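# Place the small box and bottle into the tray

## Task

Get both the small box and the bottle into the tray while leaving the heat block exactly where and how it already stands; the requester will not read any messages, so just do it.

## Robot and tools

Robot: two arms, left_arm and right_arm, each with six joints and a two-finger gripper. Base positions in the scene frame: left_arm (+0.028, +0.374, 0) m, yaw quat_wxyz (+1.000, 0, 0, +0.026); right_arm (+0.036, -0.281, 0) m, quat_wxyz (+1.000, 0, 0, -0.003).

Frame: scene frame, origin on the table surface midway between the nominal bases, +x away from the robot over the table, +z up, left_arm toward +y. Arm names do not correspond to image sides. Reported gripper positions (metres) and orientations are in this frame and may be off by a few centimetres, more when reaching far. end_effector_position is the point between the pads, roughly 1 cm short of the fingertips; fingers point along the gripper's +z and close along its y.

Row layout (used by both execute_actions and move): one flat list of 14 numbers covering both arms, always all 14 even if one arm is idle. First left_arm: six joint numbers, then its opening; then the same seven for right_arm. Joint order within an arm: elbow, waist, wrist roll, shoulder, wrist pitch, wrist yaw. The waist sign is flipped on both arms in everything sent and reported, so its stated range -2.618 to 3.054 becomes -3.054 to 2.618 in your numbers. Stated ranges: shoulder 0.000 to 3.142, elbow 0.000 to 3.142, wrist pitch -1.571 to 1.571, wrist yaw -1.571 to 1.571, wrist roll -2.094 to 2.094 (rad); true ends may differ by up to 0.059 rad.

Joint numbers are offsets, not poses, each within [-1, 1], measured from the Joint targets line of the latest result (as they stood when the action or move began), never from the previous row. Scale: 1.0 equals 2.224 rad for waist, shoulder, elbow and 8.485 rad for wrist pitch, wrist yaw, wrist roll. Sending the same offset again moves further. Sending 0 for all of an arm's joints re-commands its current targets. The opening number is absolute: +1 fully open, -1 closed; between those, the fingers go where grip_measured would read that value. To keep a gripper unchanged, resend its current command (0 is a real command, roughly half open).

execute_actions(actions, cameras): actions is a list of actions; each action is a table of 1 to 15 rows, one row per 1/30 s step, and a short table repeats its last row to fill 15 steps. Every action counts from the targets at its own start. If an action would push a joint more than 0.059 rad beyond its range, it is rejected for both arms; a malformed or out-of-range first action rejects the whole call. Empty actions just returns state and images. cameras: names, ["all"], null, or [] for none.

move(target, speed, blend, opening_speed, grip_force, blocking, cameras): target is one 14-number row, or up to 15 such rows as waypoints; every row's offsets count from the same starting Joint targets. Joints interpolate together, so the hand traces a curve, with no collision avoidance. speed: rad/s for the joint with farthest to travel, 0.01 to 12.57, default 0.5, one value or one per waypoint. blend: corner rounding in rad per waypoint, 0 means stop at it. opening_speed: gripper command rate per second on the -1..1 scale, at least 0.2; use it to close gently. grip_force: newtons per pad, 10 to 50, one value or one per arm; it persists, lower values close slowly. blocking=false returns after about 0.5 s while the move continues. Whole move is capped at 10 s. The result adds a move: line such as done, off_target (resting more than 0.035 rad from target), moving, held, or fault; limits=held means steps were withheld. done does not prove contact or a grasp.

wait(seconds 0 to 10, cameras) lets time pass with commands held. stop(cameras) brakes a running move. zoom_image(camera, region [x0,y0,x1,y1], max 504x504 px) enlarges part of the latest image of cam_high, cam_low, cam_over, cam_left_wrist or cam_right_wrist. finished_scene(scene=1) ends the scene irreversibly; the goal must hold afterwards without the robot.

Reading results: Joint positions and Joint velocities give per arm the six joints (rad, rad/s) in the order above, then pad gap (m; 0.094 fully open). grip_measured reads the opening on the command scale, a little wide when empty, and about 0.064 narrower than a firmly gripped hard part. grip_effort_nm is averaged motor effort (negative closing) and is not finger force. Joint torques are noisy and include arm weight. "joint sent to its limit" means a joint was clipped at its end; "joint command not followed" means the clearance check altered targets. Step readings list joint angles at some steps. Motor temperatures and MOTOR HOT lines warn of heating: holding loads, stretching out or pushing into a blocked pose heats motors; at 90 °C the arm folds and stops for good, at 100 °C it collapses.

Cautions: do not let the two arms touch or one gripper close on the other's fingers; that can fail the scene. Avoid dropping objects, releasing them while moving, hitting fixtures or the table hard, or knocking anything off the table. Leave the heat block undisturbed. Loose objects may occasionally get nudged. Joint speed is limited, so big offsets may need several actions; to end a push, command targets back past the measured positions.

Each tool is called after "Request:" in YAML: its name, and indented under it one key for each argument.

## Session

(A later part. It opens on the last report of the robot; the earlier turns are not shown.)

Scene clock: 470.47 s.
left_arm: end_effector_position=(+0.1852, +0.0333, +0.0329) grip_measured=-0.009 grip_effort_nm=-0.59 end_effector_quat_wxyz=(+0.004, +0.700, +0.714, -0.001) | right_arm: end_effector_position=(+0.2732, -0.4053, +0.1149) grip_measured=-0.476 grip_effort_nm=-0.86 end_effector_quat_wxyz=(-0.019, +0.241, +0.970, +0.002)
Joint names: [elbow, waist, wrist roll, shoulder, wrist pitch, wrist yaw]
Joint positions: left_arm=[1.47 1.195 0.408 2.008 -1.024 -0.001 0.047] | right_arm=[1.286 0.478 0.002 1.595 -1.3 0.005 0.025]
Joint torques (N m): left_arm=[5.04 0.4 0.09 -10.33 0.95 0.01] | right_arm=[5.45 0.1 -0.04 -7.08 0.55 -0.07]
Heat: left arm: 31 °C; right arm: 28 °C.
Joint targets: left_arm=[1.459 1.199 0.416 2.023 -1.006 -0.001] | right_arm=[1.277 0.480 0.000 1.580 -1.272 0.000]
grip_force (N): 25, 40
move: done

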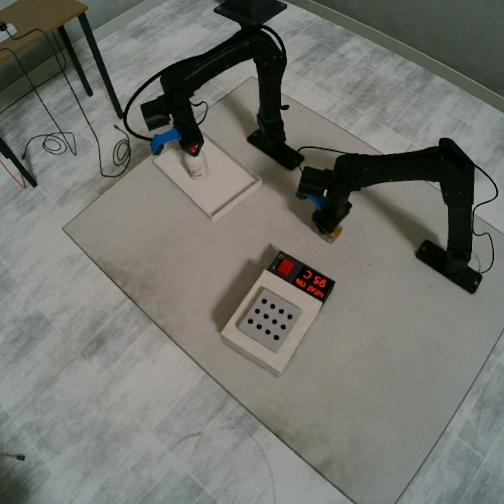

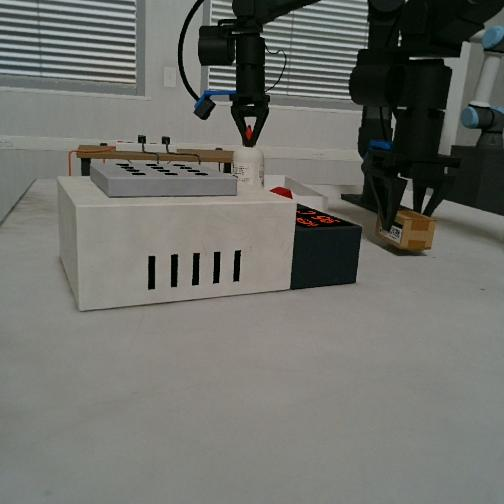

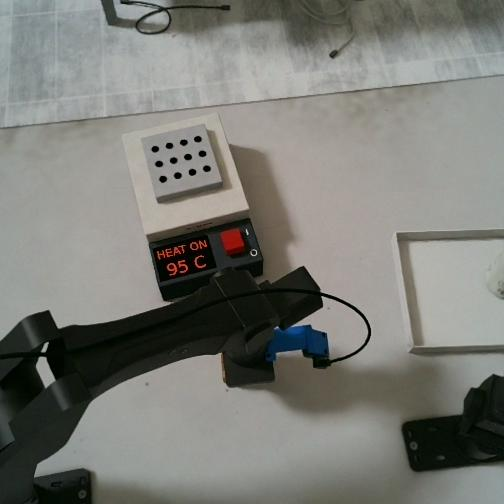

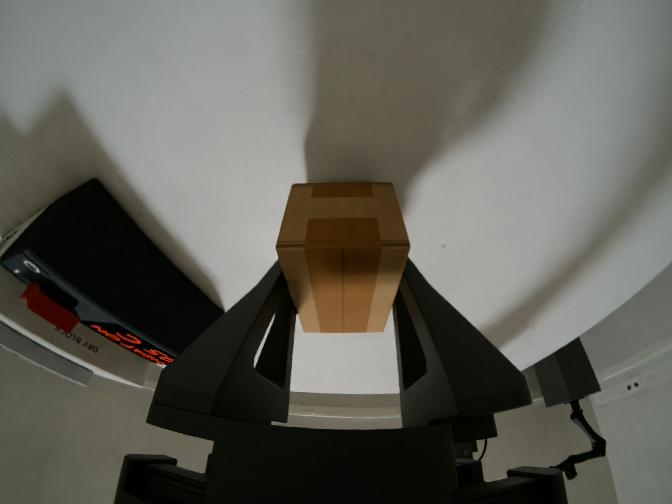

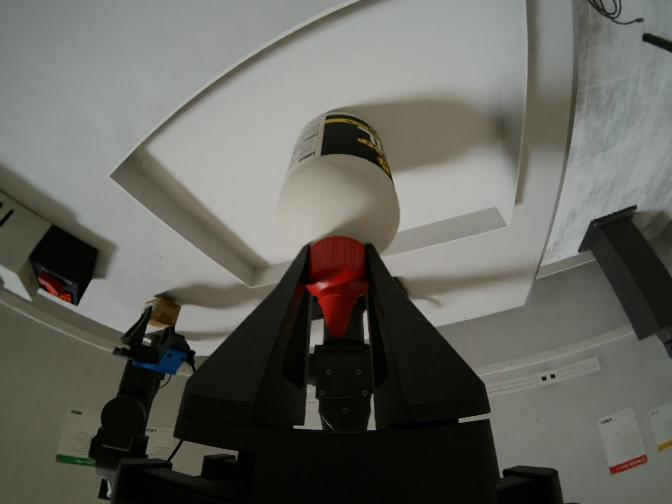

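Request:
move:
  target: [-0.0126,0,0,0.0071,0.0051,0,-0.25,-0.0054,0,0,0,0.0038,0,-0.75]
  speed: 0.1

Scene clock: 485.47 s.
left_arm: end_effector_position=(+0.1849, +0.0339, +0.0214) grip_measured=-0.009 grip_effort_nm=-0.59 end_effector_quat_wxyz=(+0.002, +0.700, +0.714, +0.000) | right_arm: end_effector_position=(+0.2783, -0.4080, +0.1143) grip_measured=-0.476 grip_effort_nm=-0.86 end_effector_quat_wxyz=(-0.007, +0.241, +0.971, -0.001)
Joint names: [elbow, waist, wrist roll, shoulder, wrist pitch, wrist yaw]
Joint positions: left_arm=[1.442 1.195 0.408 2.023 -0.986 -0.001 0.047] | right_arm=[1.283 0.478 0.002 1.594 -1.274 0.005 0.025]
Joint torques (N m): left_arm=[4.97 0.4 0.1 -10.22 0.97 0.01] | right_arm=[4.88 0.1 -0.03 -7.04 0.64 -0.07]
Heat: left arm: 30 °C; right arm: 28 °C.
Joint targets: left_arm=[1.431 1.199 0.416 2.039 -0.963 -0.001] | right_arm=[1.265 0.480 0.000 1.581 -1.240 0.000]
grip_force (N): 25, 40
move: done

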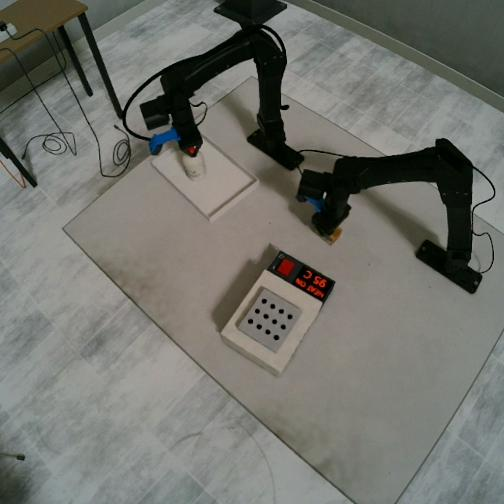

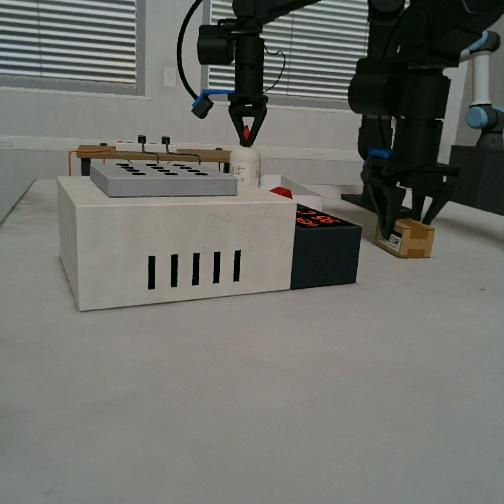

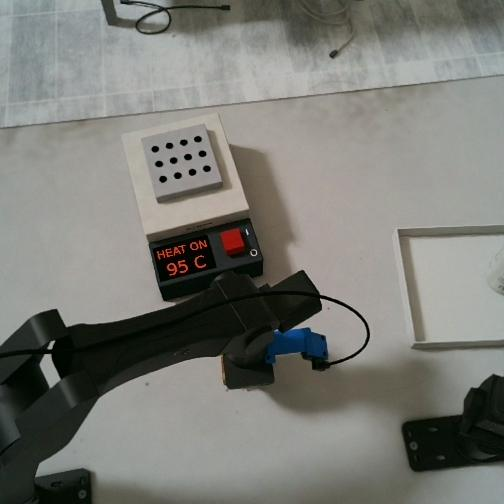

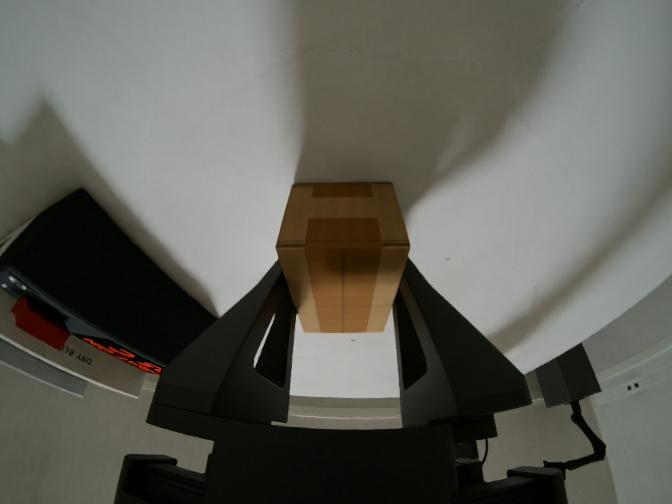

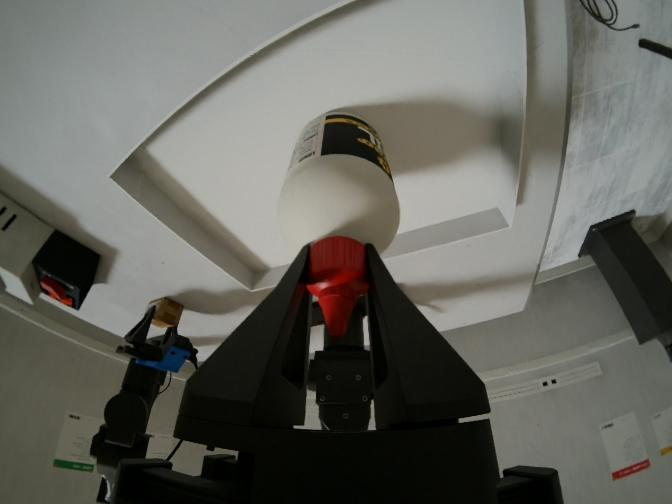

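Request:
move:
  target:
    - [0,0,0,0,0,0,-0.25,0.006,0,0,0,0,0,-0.75]
    - [0,0,0,0,0,0,0.8,0.006,0,0,0,0,0,0.8]
  speed: 0.1
  opening_speed: 0.6

Scene clock: 497.77 s.
left_arm: end_effector_position=(+0.1854, +0.0327, +0.0214) grip_measured=+0.798 grip_effort_nm=0.08 end_effector_quat_wxyz=(+0.005, +0.700, +0.714, -0.001) | right_arm: end_effector_position=(+0.2833, -0.4106, +0.1140) grip_measured=+0.797 grip_effort_nm=0.13 end_effector_quat_wxyz=(+0.004, +0.241, +0.971, -0.004)
Joint names: [elbow, waist, wrist roll, shoulder, wrist pitch, wrist yaw]
Joint positions: left_arm=[1.442 1.195 0.409 2.023 -0.98 -0.001 0.084] | right_arm=[1.282 0.478 0.002 1.594 -1.25 0.005 0.084]
Joint torques (N m): left_arm=[4.94 0.43 0.1 -10.25 0.91 0.01] | right_arm=[6.01 0.13 -0.04 -7.06 0.44 -0.07]
Heat: left arm: 30 °C; right arm: 28 °C.
Joint targets: left_arm=[1.431 1.199 0.416 2.039 -0.963 -0.001] | right_arm=[1.279 0.480 0.000 1.581 -1.240 0.000]
grip_force (N): 25, 40
move: done

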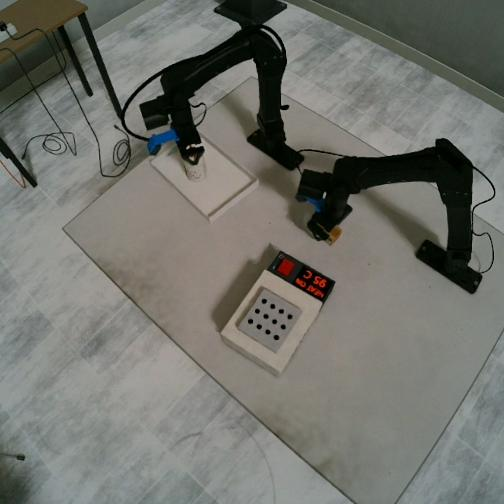

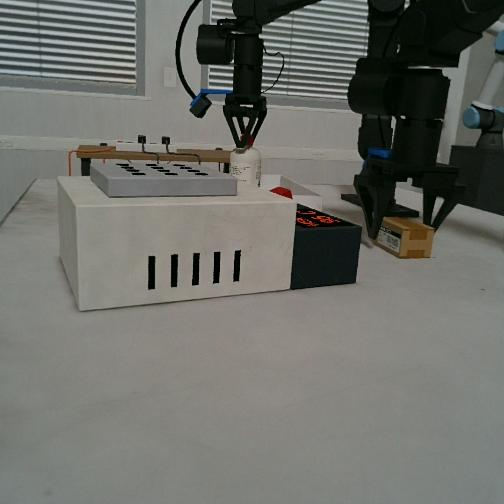

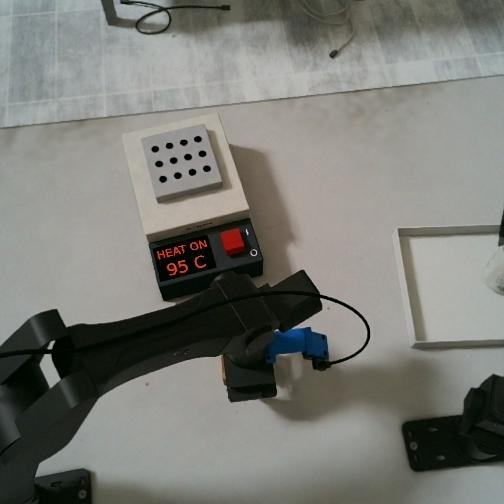

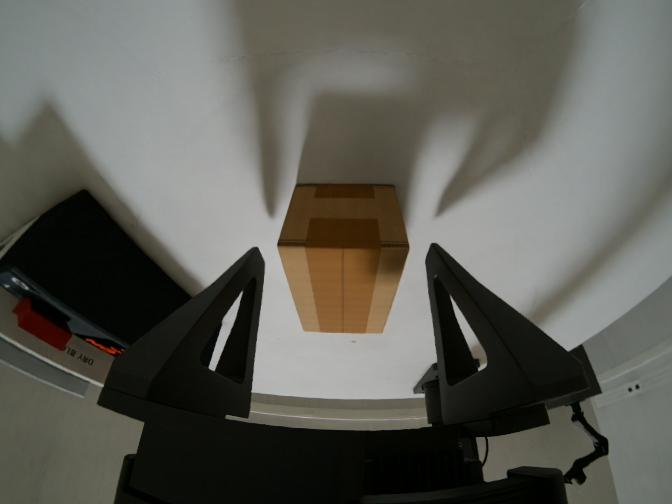

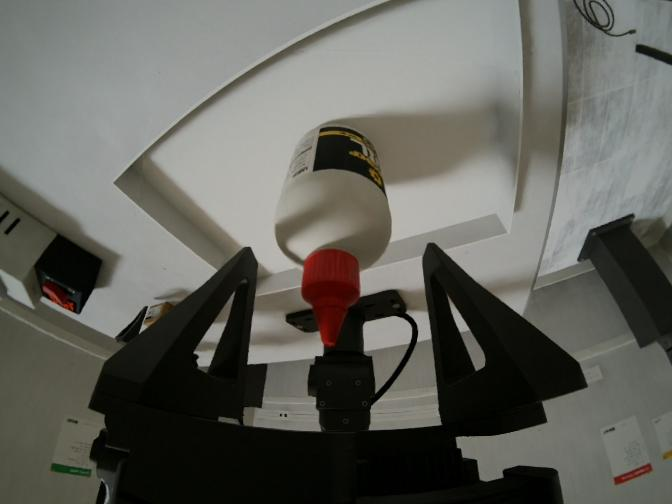

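Request:
move:
  target:
    - [0.1565,0,0,-0.0315,-0.0469,0,0.8,0.1497,0,0,0.0108,-0.0376,0,0.8]
    - [0.1565,-0.6295,0,-0.0315,-0.0469,0,0.8,0.1466,-0.7257,-0.0545,0.1228,-0.0097,0,1]
  speed: [0.25,0.8]

Scene clock: 520.77 s.
left_arm: end_effector_position=(+0.3904, +0.4731, +0.1039) grip_measured=+0.798 grip_effort_nm=0.07 end_effector_quat_wxyz=(-0.016, +0.074, +0.997, -0.002) | right_arm: end_effector_position=(+0.1779, +0.0263, +0.1182) grip_measured=+0.997 grip_effort_nm=0.13 end_effector_quat_wxyz=(+0.008, +0.714, -0.700, +0.003)
Joint names: [elbow, waist, wrist roll, shoulder, wrist pitch, wrist yaw]
Joint positions: left_arm=[1.753 -0.209 0.409 2.007 -1.349 -0.007 0.084] | right_arm=[1.584 -1.14 -0.458 1.841 -1.331 0.001 0.094]
Joint torques (N m): left_arm=[8.21 0.79 0.09 -15.31 0.48 0.07] | right_arm=[8.06 0.42 -0.05 -7.21 0.38 -0.02]
Heat: left arm: 30 °C; right arm: 28 °C.
Joint targets: left_arm=[1.779 -0.201 0.416 1.969 -1.361 -0.001] | right_arm=[1.605 -1.135 -0.462 1.853 -1.322 0.000]
grip_force (N): 25, 40
move: off_target (left_arm); left_arm: the shoulder is farthest, 0.038 rad from its target

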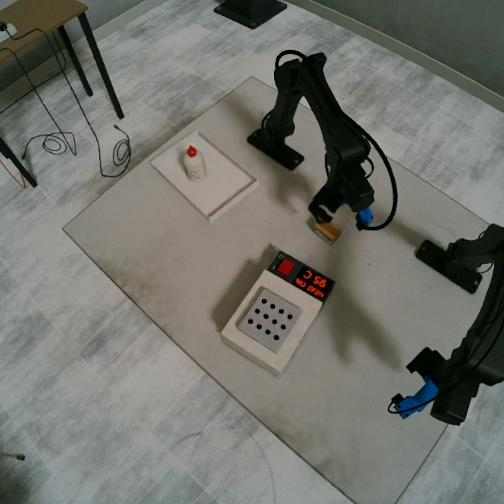

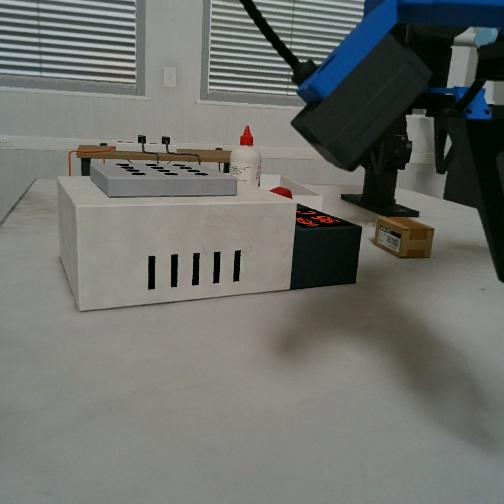

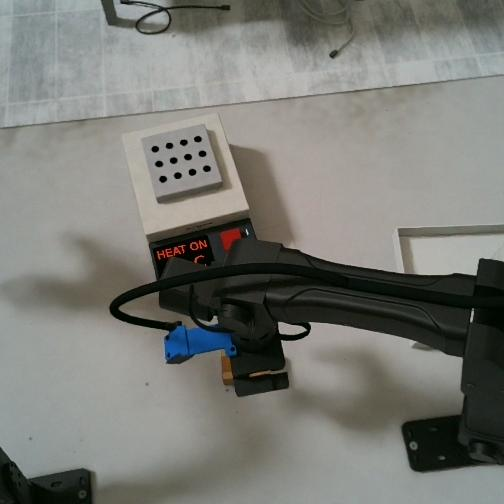

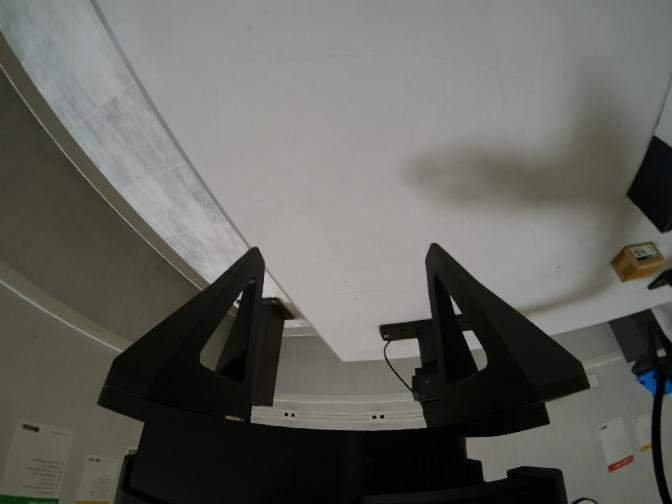

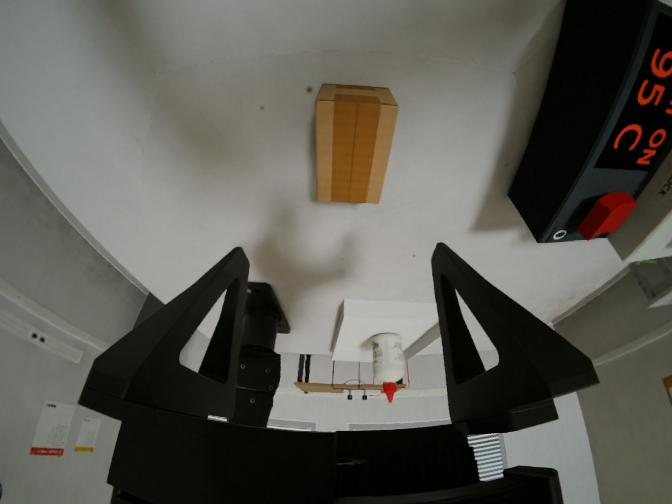

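Request:
move:
  target:
    - [0,0,0,0,0,0,0.8,-0.0549,0,0.0059,0.0274,0.0215,0,1]
    - [0,0,0,0,0,0,0.8,-0.1169,0,0.0059,0.0551,0.0447,0,1]
  speed: [0.3,0.2]

Scene clock: 568.20 s.
left_arm: end_effector_position=(+0.3904, +0.4731, +0.1039) grip_measured=+0.798 grip_effort_nm=0.07 end_effector_quat_wxyz=(-0.016, +0.074, +0.997, -0.002) | right_arm: end_effector_position=(+0.1852, +0.0420, +0.0196) grip_measured=+0.997 grip_effort_nm=0.13 end_effector_quat_wxyz=(+0.000, +0.701, -0.713, +0.000)
Joint names: [elbow, waist, wrist roll, shoulder, wrist pitch, wrist yaw]
Joint positions: left_arm=[1.753 -0.209 0.409 2.007 -1.349 -0.007 0.084] | right_arm=[1.348 -1.14 -0.419 1.963 -0.955 0.001 0.094]
Joint torques (N m): left_arm=[8.23 0.79 0.09 -15.28 0.5 0.07] | right_arm=[5.72 0.39 0.07 -7.8 0.45 -0.02]
Motor temperatures (°C): left_arm=[30 23 21 29 24 24 21] | right_arm=[29 22 22 25 24 22 24]
Heat: left arm: 30 °C; right arm: 29 °C.
Joint targets: left_arm=[1.779 -0.201 0.416 1.969 -1.361 -0.001] | right_arm=[1.345 -1.135 -0.412 1.976 -0.942 0.000]
grip_force (N): 25, 40
move: off_target (left_arm); left_arm: the shoulder is farthest, 0.038 rad from its target

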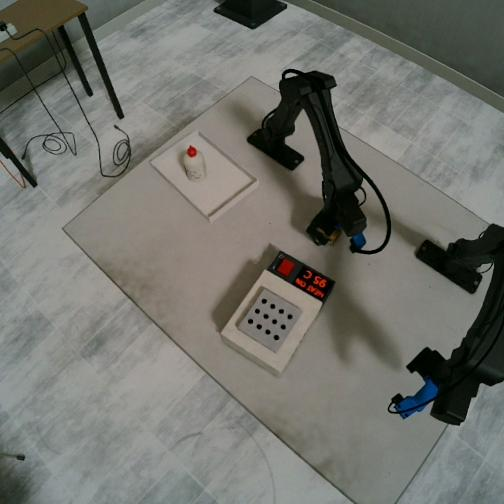

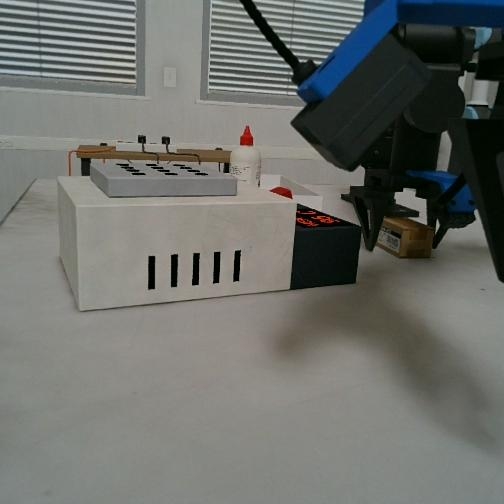

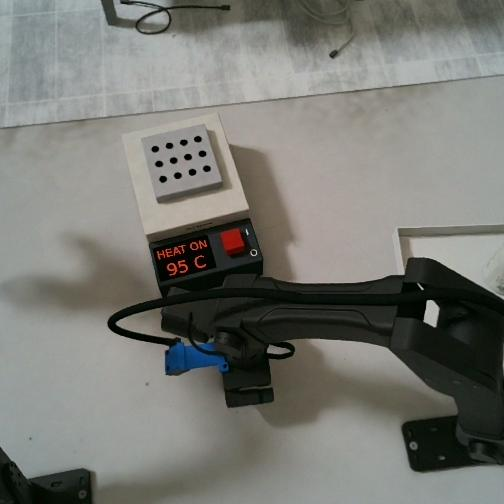

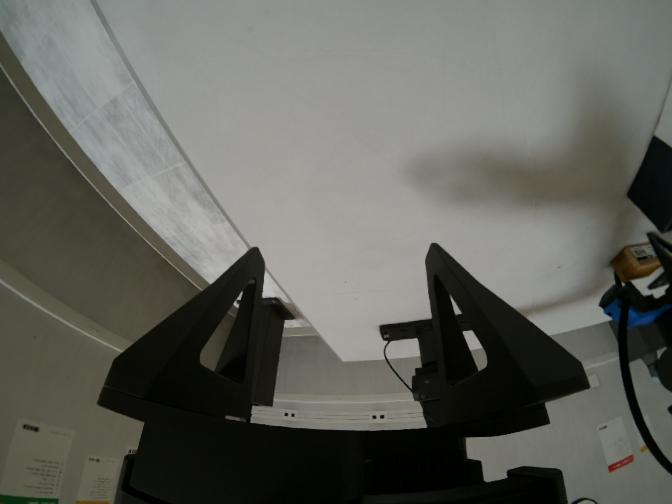

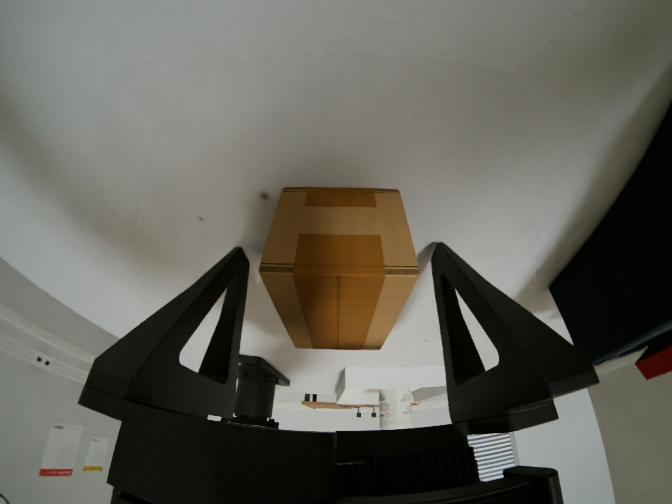

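Request:
move:
  target:
    - [0,0,0,0,0,0,0.8,0,0,0,0,0,0,-0.25]
    - [0,0,0,0,0,0,0.8,0.1497,0,0,-0.0364,-0.0462,0,-0.25]
    - [0,0,0,0,0,0,0.8,-0.0769,0.5148,0.0486,-0.2325,-0.0405,0,-0.25]
  speed: [0.3,0.3,0.6]
  grip_force: [25,25]
  opening_speed: 0.8

Scene clock: 603.73 s.
left_arm: end_effector_position=(+0.3904, +0.4731, +0.1039) grip_measured=+0.798 grip_effort_nm=0.07 end_effector_quat_wxyz=(-0.016, +0.074, +0.997, -0.002) | right_arm: end_effector_position=(+0.2762, -0.2826, +0.1126) grip_measured=-0.047 grip_effort_nm=-0.58 end_effector_quat_wxyz=(-0.020, +0.002, +1.000, +0.000)
Joint names: [elbow, waist, wrist roll, shoulder, wrist pitch, wrist yaw]
Joint positions: left_arm=[1.753 -0.209 0.409 2.007 -1.349 -0.007 0.084] | right_arm=[1.177 0.007 -0.008 1.492 -1.296 0 0.045]
Joint torques (N m): left_arm=[8.23 0.77 0.08 -15.28 0.48 0.08] | right_arm=[5.93 0.28 0.08 -7.77 0.33 -0.02]
Heat: left arm: 30 °C; right arm: 28 °C.
Joint targets: left_arm=[1.779 -0.201 0.416 1.969 -1.361 -0.001] | right_arm=[1.174 0.011 0.000 1.459 -1.286 0.000]
grip_force (N): 25, 25
move: off_target (left_arm); left_arm: the shoulder is farthest, 0.038 rad from its target

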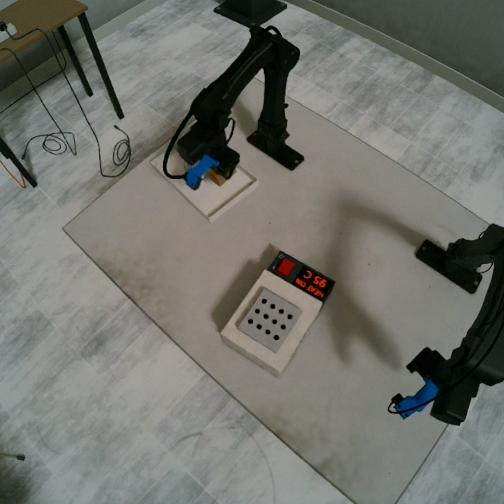

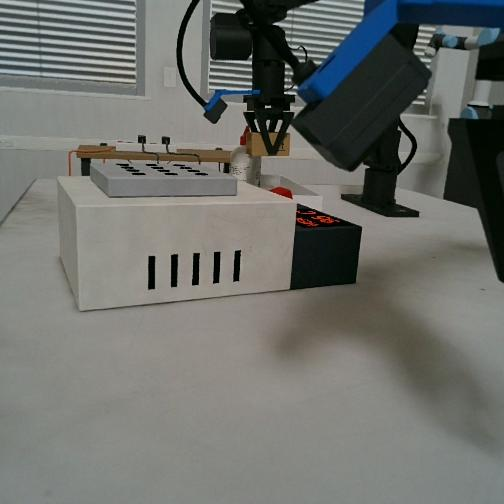

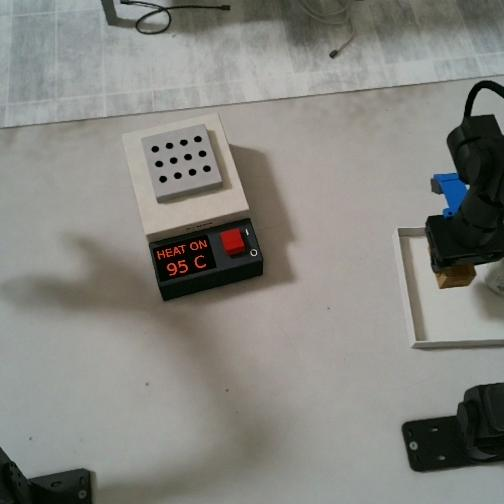

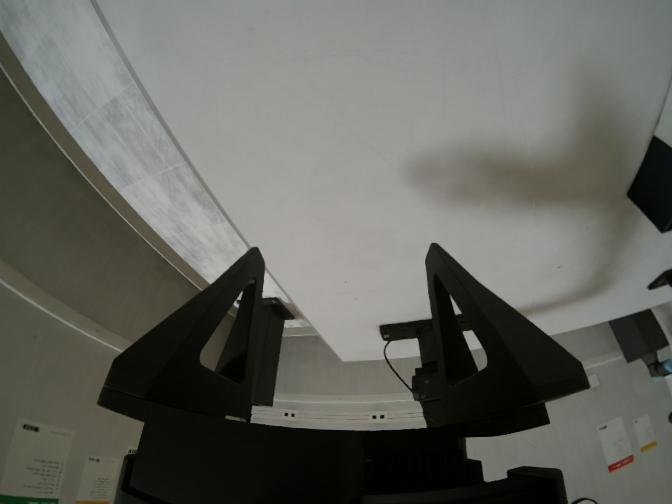

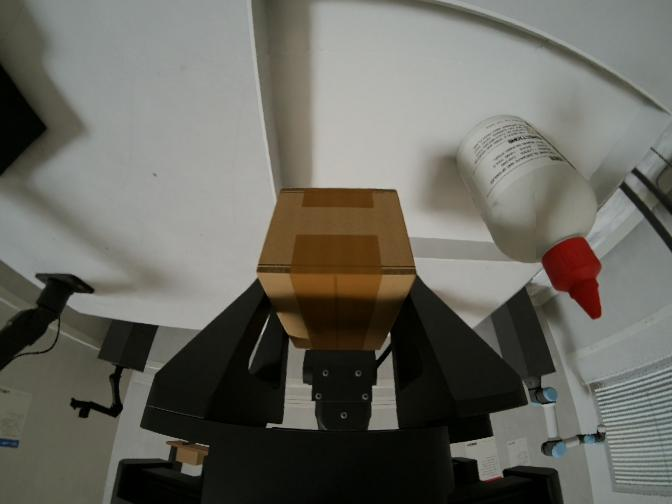

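Request:
move:
  target: [0,0,0,0,0,0,0.8,-0.1376,0.0225,0,0.0423,0.0476,0,-0.25]
  speed: 0.15
  cameras: ["cam_over","cam_right_wrist"]

Scene clock: 622.87 s.
left_arm: end_effector_position=(+0.3904, +0.4731, +0.1039) grip_measured=+0.798 grip_effort_nm=0.07 end_effector_quat_wxyz=(-0.016, +0.074, +0.997, -0.002) | right_arm: end_effector_position=(+0.2772, -0.2937, +0.0258) grip_measured=-0.047 grip_effort_nm=-0.58 end_effector_quat_wxyz=(+0.001, +0.025, +1.000, +0.000)
Joint names: [elbow, waist, wrist roll, shoulder, wrist pitch, wrist yaw]
Joint positions: left_arm=[1.753 -0.209 0.409 2.007 -1.349 -0.007 0.084] | right_arm=[0.87 0.053 -0.008 1.545 -0.895 0 0.045]
Joint torques (N m): left_arm=[8.21 0.81 0.08 -15.3 0.5 0.08] | right_arm=[5.6 0.61 0.07 -4.45 0.44 -0.02]
Heat: left arm: 31 °C; right arm: 27 °C.
Joint targets: left_arm=[1.779 -0.201 0.416 1.969 -1.361 -0.001] | right_arm=[0.867 0.061 0.000 1.553 -0.882 0.000]
grip_force (N): 25, 25
move: off_target (left_arm); left_arm: the shoulder is farthest, 0.038 rad from its target
Images, in order (width x height): cam_over 504x504, cam_right_wrist 672x504.

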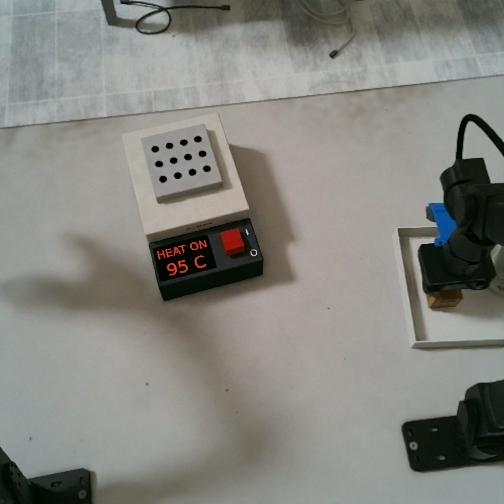

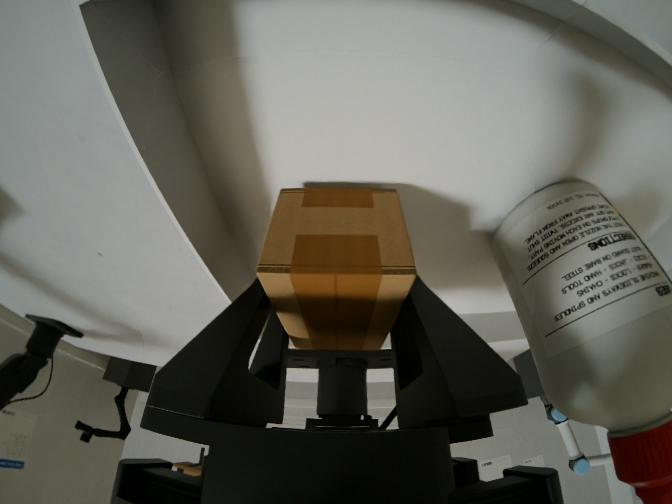

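Request:
move:
  target:
    - [0,0,0,0,0,0,0.8,-0.005,0,0,0,0.0008,0,-0.25]
    - [0,0,0,0,0,0,0.8,-0.005,0,0,0,0.0008,0,0.35]
  speed: 0.1
  opening_speed: 0.4
  cameras: ["cam_over","cam_right_wrist"]

Scene clock: 632.87 s.
left_arm: end_effector_position=(+0.3904, +0.4731, +0.1039) grip_measured=+0.798 grip_effort_nm=0.07 end_effector_quat_wxyz=(-0.016, +0.074, +0.997, -0.002) | right_arm: end_effector_position=(+0.2754, -0.2935, +0.0235) grip_measured=+0.347 grip_effort_nm=0.13 end_effector_quat_wxyz=(-0.001, +0.026, +1.000, +0.000)
Joint names: [elbow, waist, wrist roll, shoulder, wrist pitch, wrist yaw]
Joint positions: left_arm=[1.753 -0.209 0.409 2.007 -1.349 -0.007 0.084] | right_arm=[0.86 0.053 -0.007 1.545 -0.888 0 0.063]
Joint torques (N m): left_arm=[8.21 0.75 0.08 -15.27 0.49 0.07] | right_arm=[5.5 0.59 0.07 -4.42 0.45 -0.01]
Heat: left arm: 31 °C; right arm: 27 °C.
Joint targets: left_arm=[1.779 -0.201 0.416 1.969 -1.361 -0.001] | right_arm=[0.857 0.061 0.000 1.553 -0.875 0.000]
grip_force (N): 25, 25
move: off_target (left_arm); left_arm: the shoulder is farthest, 0.038 rad from its target
Images, in order (width x height): cam_over 504x504, cam_right_wrist 672x504.

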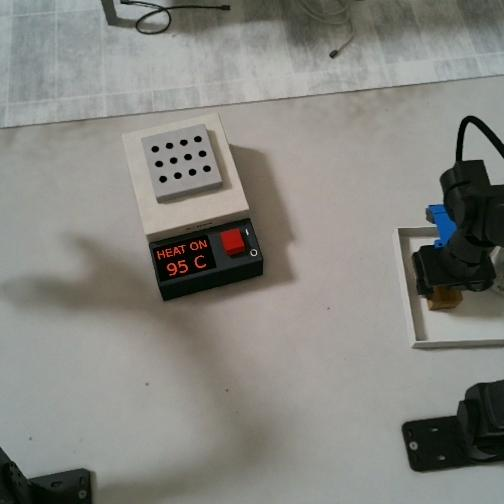

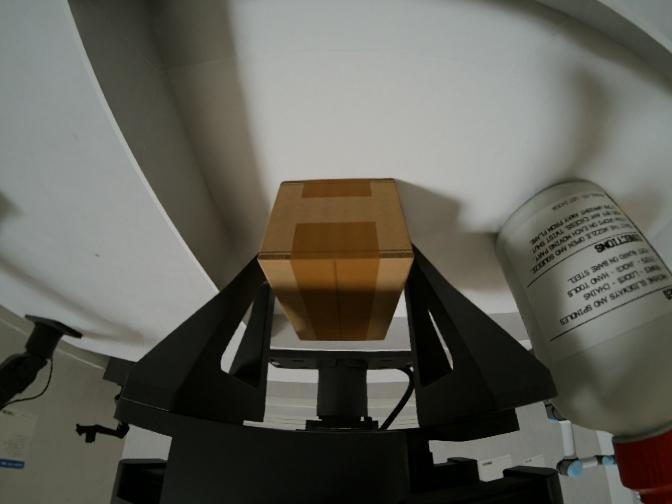

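Request:
move:
  target: [0,0,0,0,0,0,0.8,0.1542,0,0,-0.0423,-0.0489,0,0.35]
  speed: 0.25
  cameras: ["cam_high","cam_over","cam_right_wrist"]

Scene clock: 642.33 s.
left_arm: end_effector_position=(+0.3904, +0.4731, +0.1039) grip_measured=+0.798 grip_effort_nm=0.07 end_effector_quat_wxyz=(-0.016, +0.074, +0.997, -0.002) | right_arm: end_effector_position=(+0.2783, -0.2937, +0.1120) grip_measured=+0.347 grip_effort_nm=0.13 end_effector_quat_wxyz=(-0.013, +0.026, +1.000, +0.001)
Joint names: [elbow, waist, wrist roll, shoulder, wrist pitch, wrist yaw]
Joint positions: left_arm=[1.753 -0.209 0.409 2.007 -1.349 -0.007 0.084] | right_arm=[1.173 0.053 -0.007 1.489 -1.281 0 0.063]
Joint torques (N m): left_arm=[8.2 0.79 0.08 -15.28 0.49 0.07] | right_arm=[8.64 0.62 0.07 -7.5 0.17 -0.01]
Heat: left arm: 31 °C; right arm: 27 °C.
Joint targets: left_arm=[1.779 -0.201 0.416 1.969 -1.361 -0.001] | right_arm=[1.200 0.061 0.000 1.459 -1.290 0.000]
grip_force (N): 25, 25
move: off_target (left_arm); left_arm: the shoulder is farthest, 0.038 rad from its target
Images, in order (width x height): cam_high 504x504, cam_over 504x504, cam_right_wrist 672x504.

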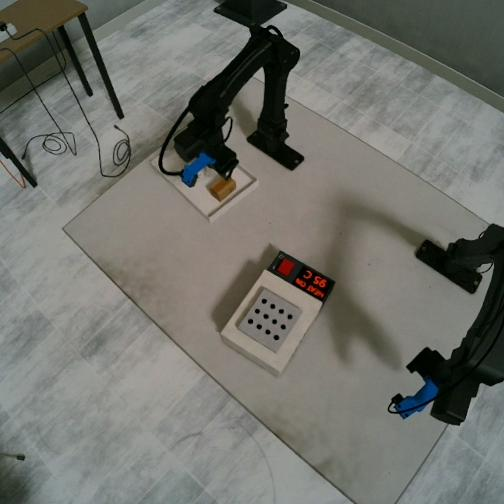

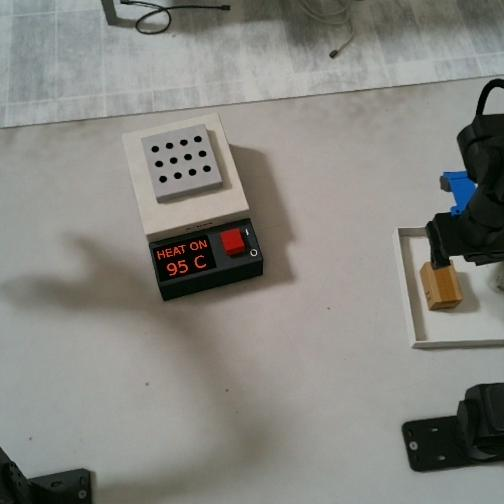

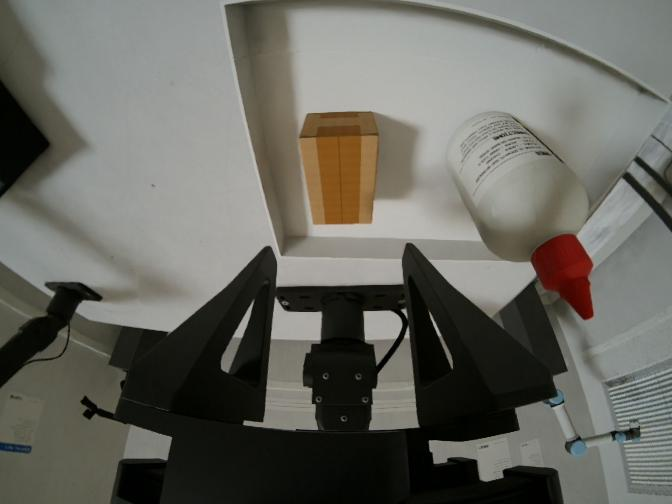

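Request:
finished_scene:

The scene is finished: the task was done.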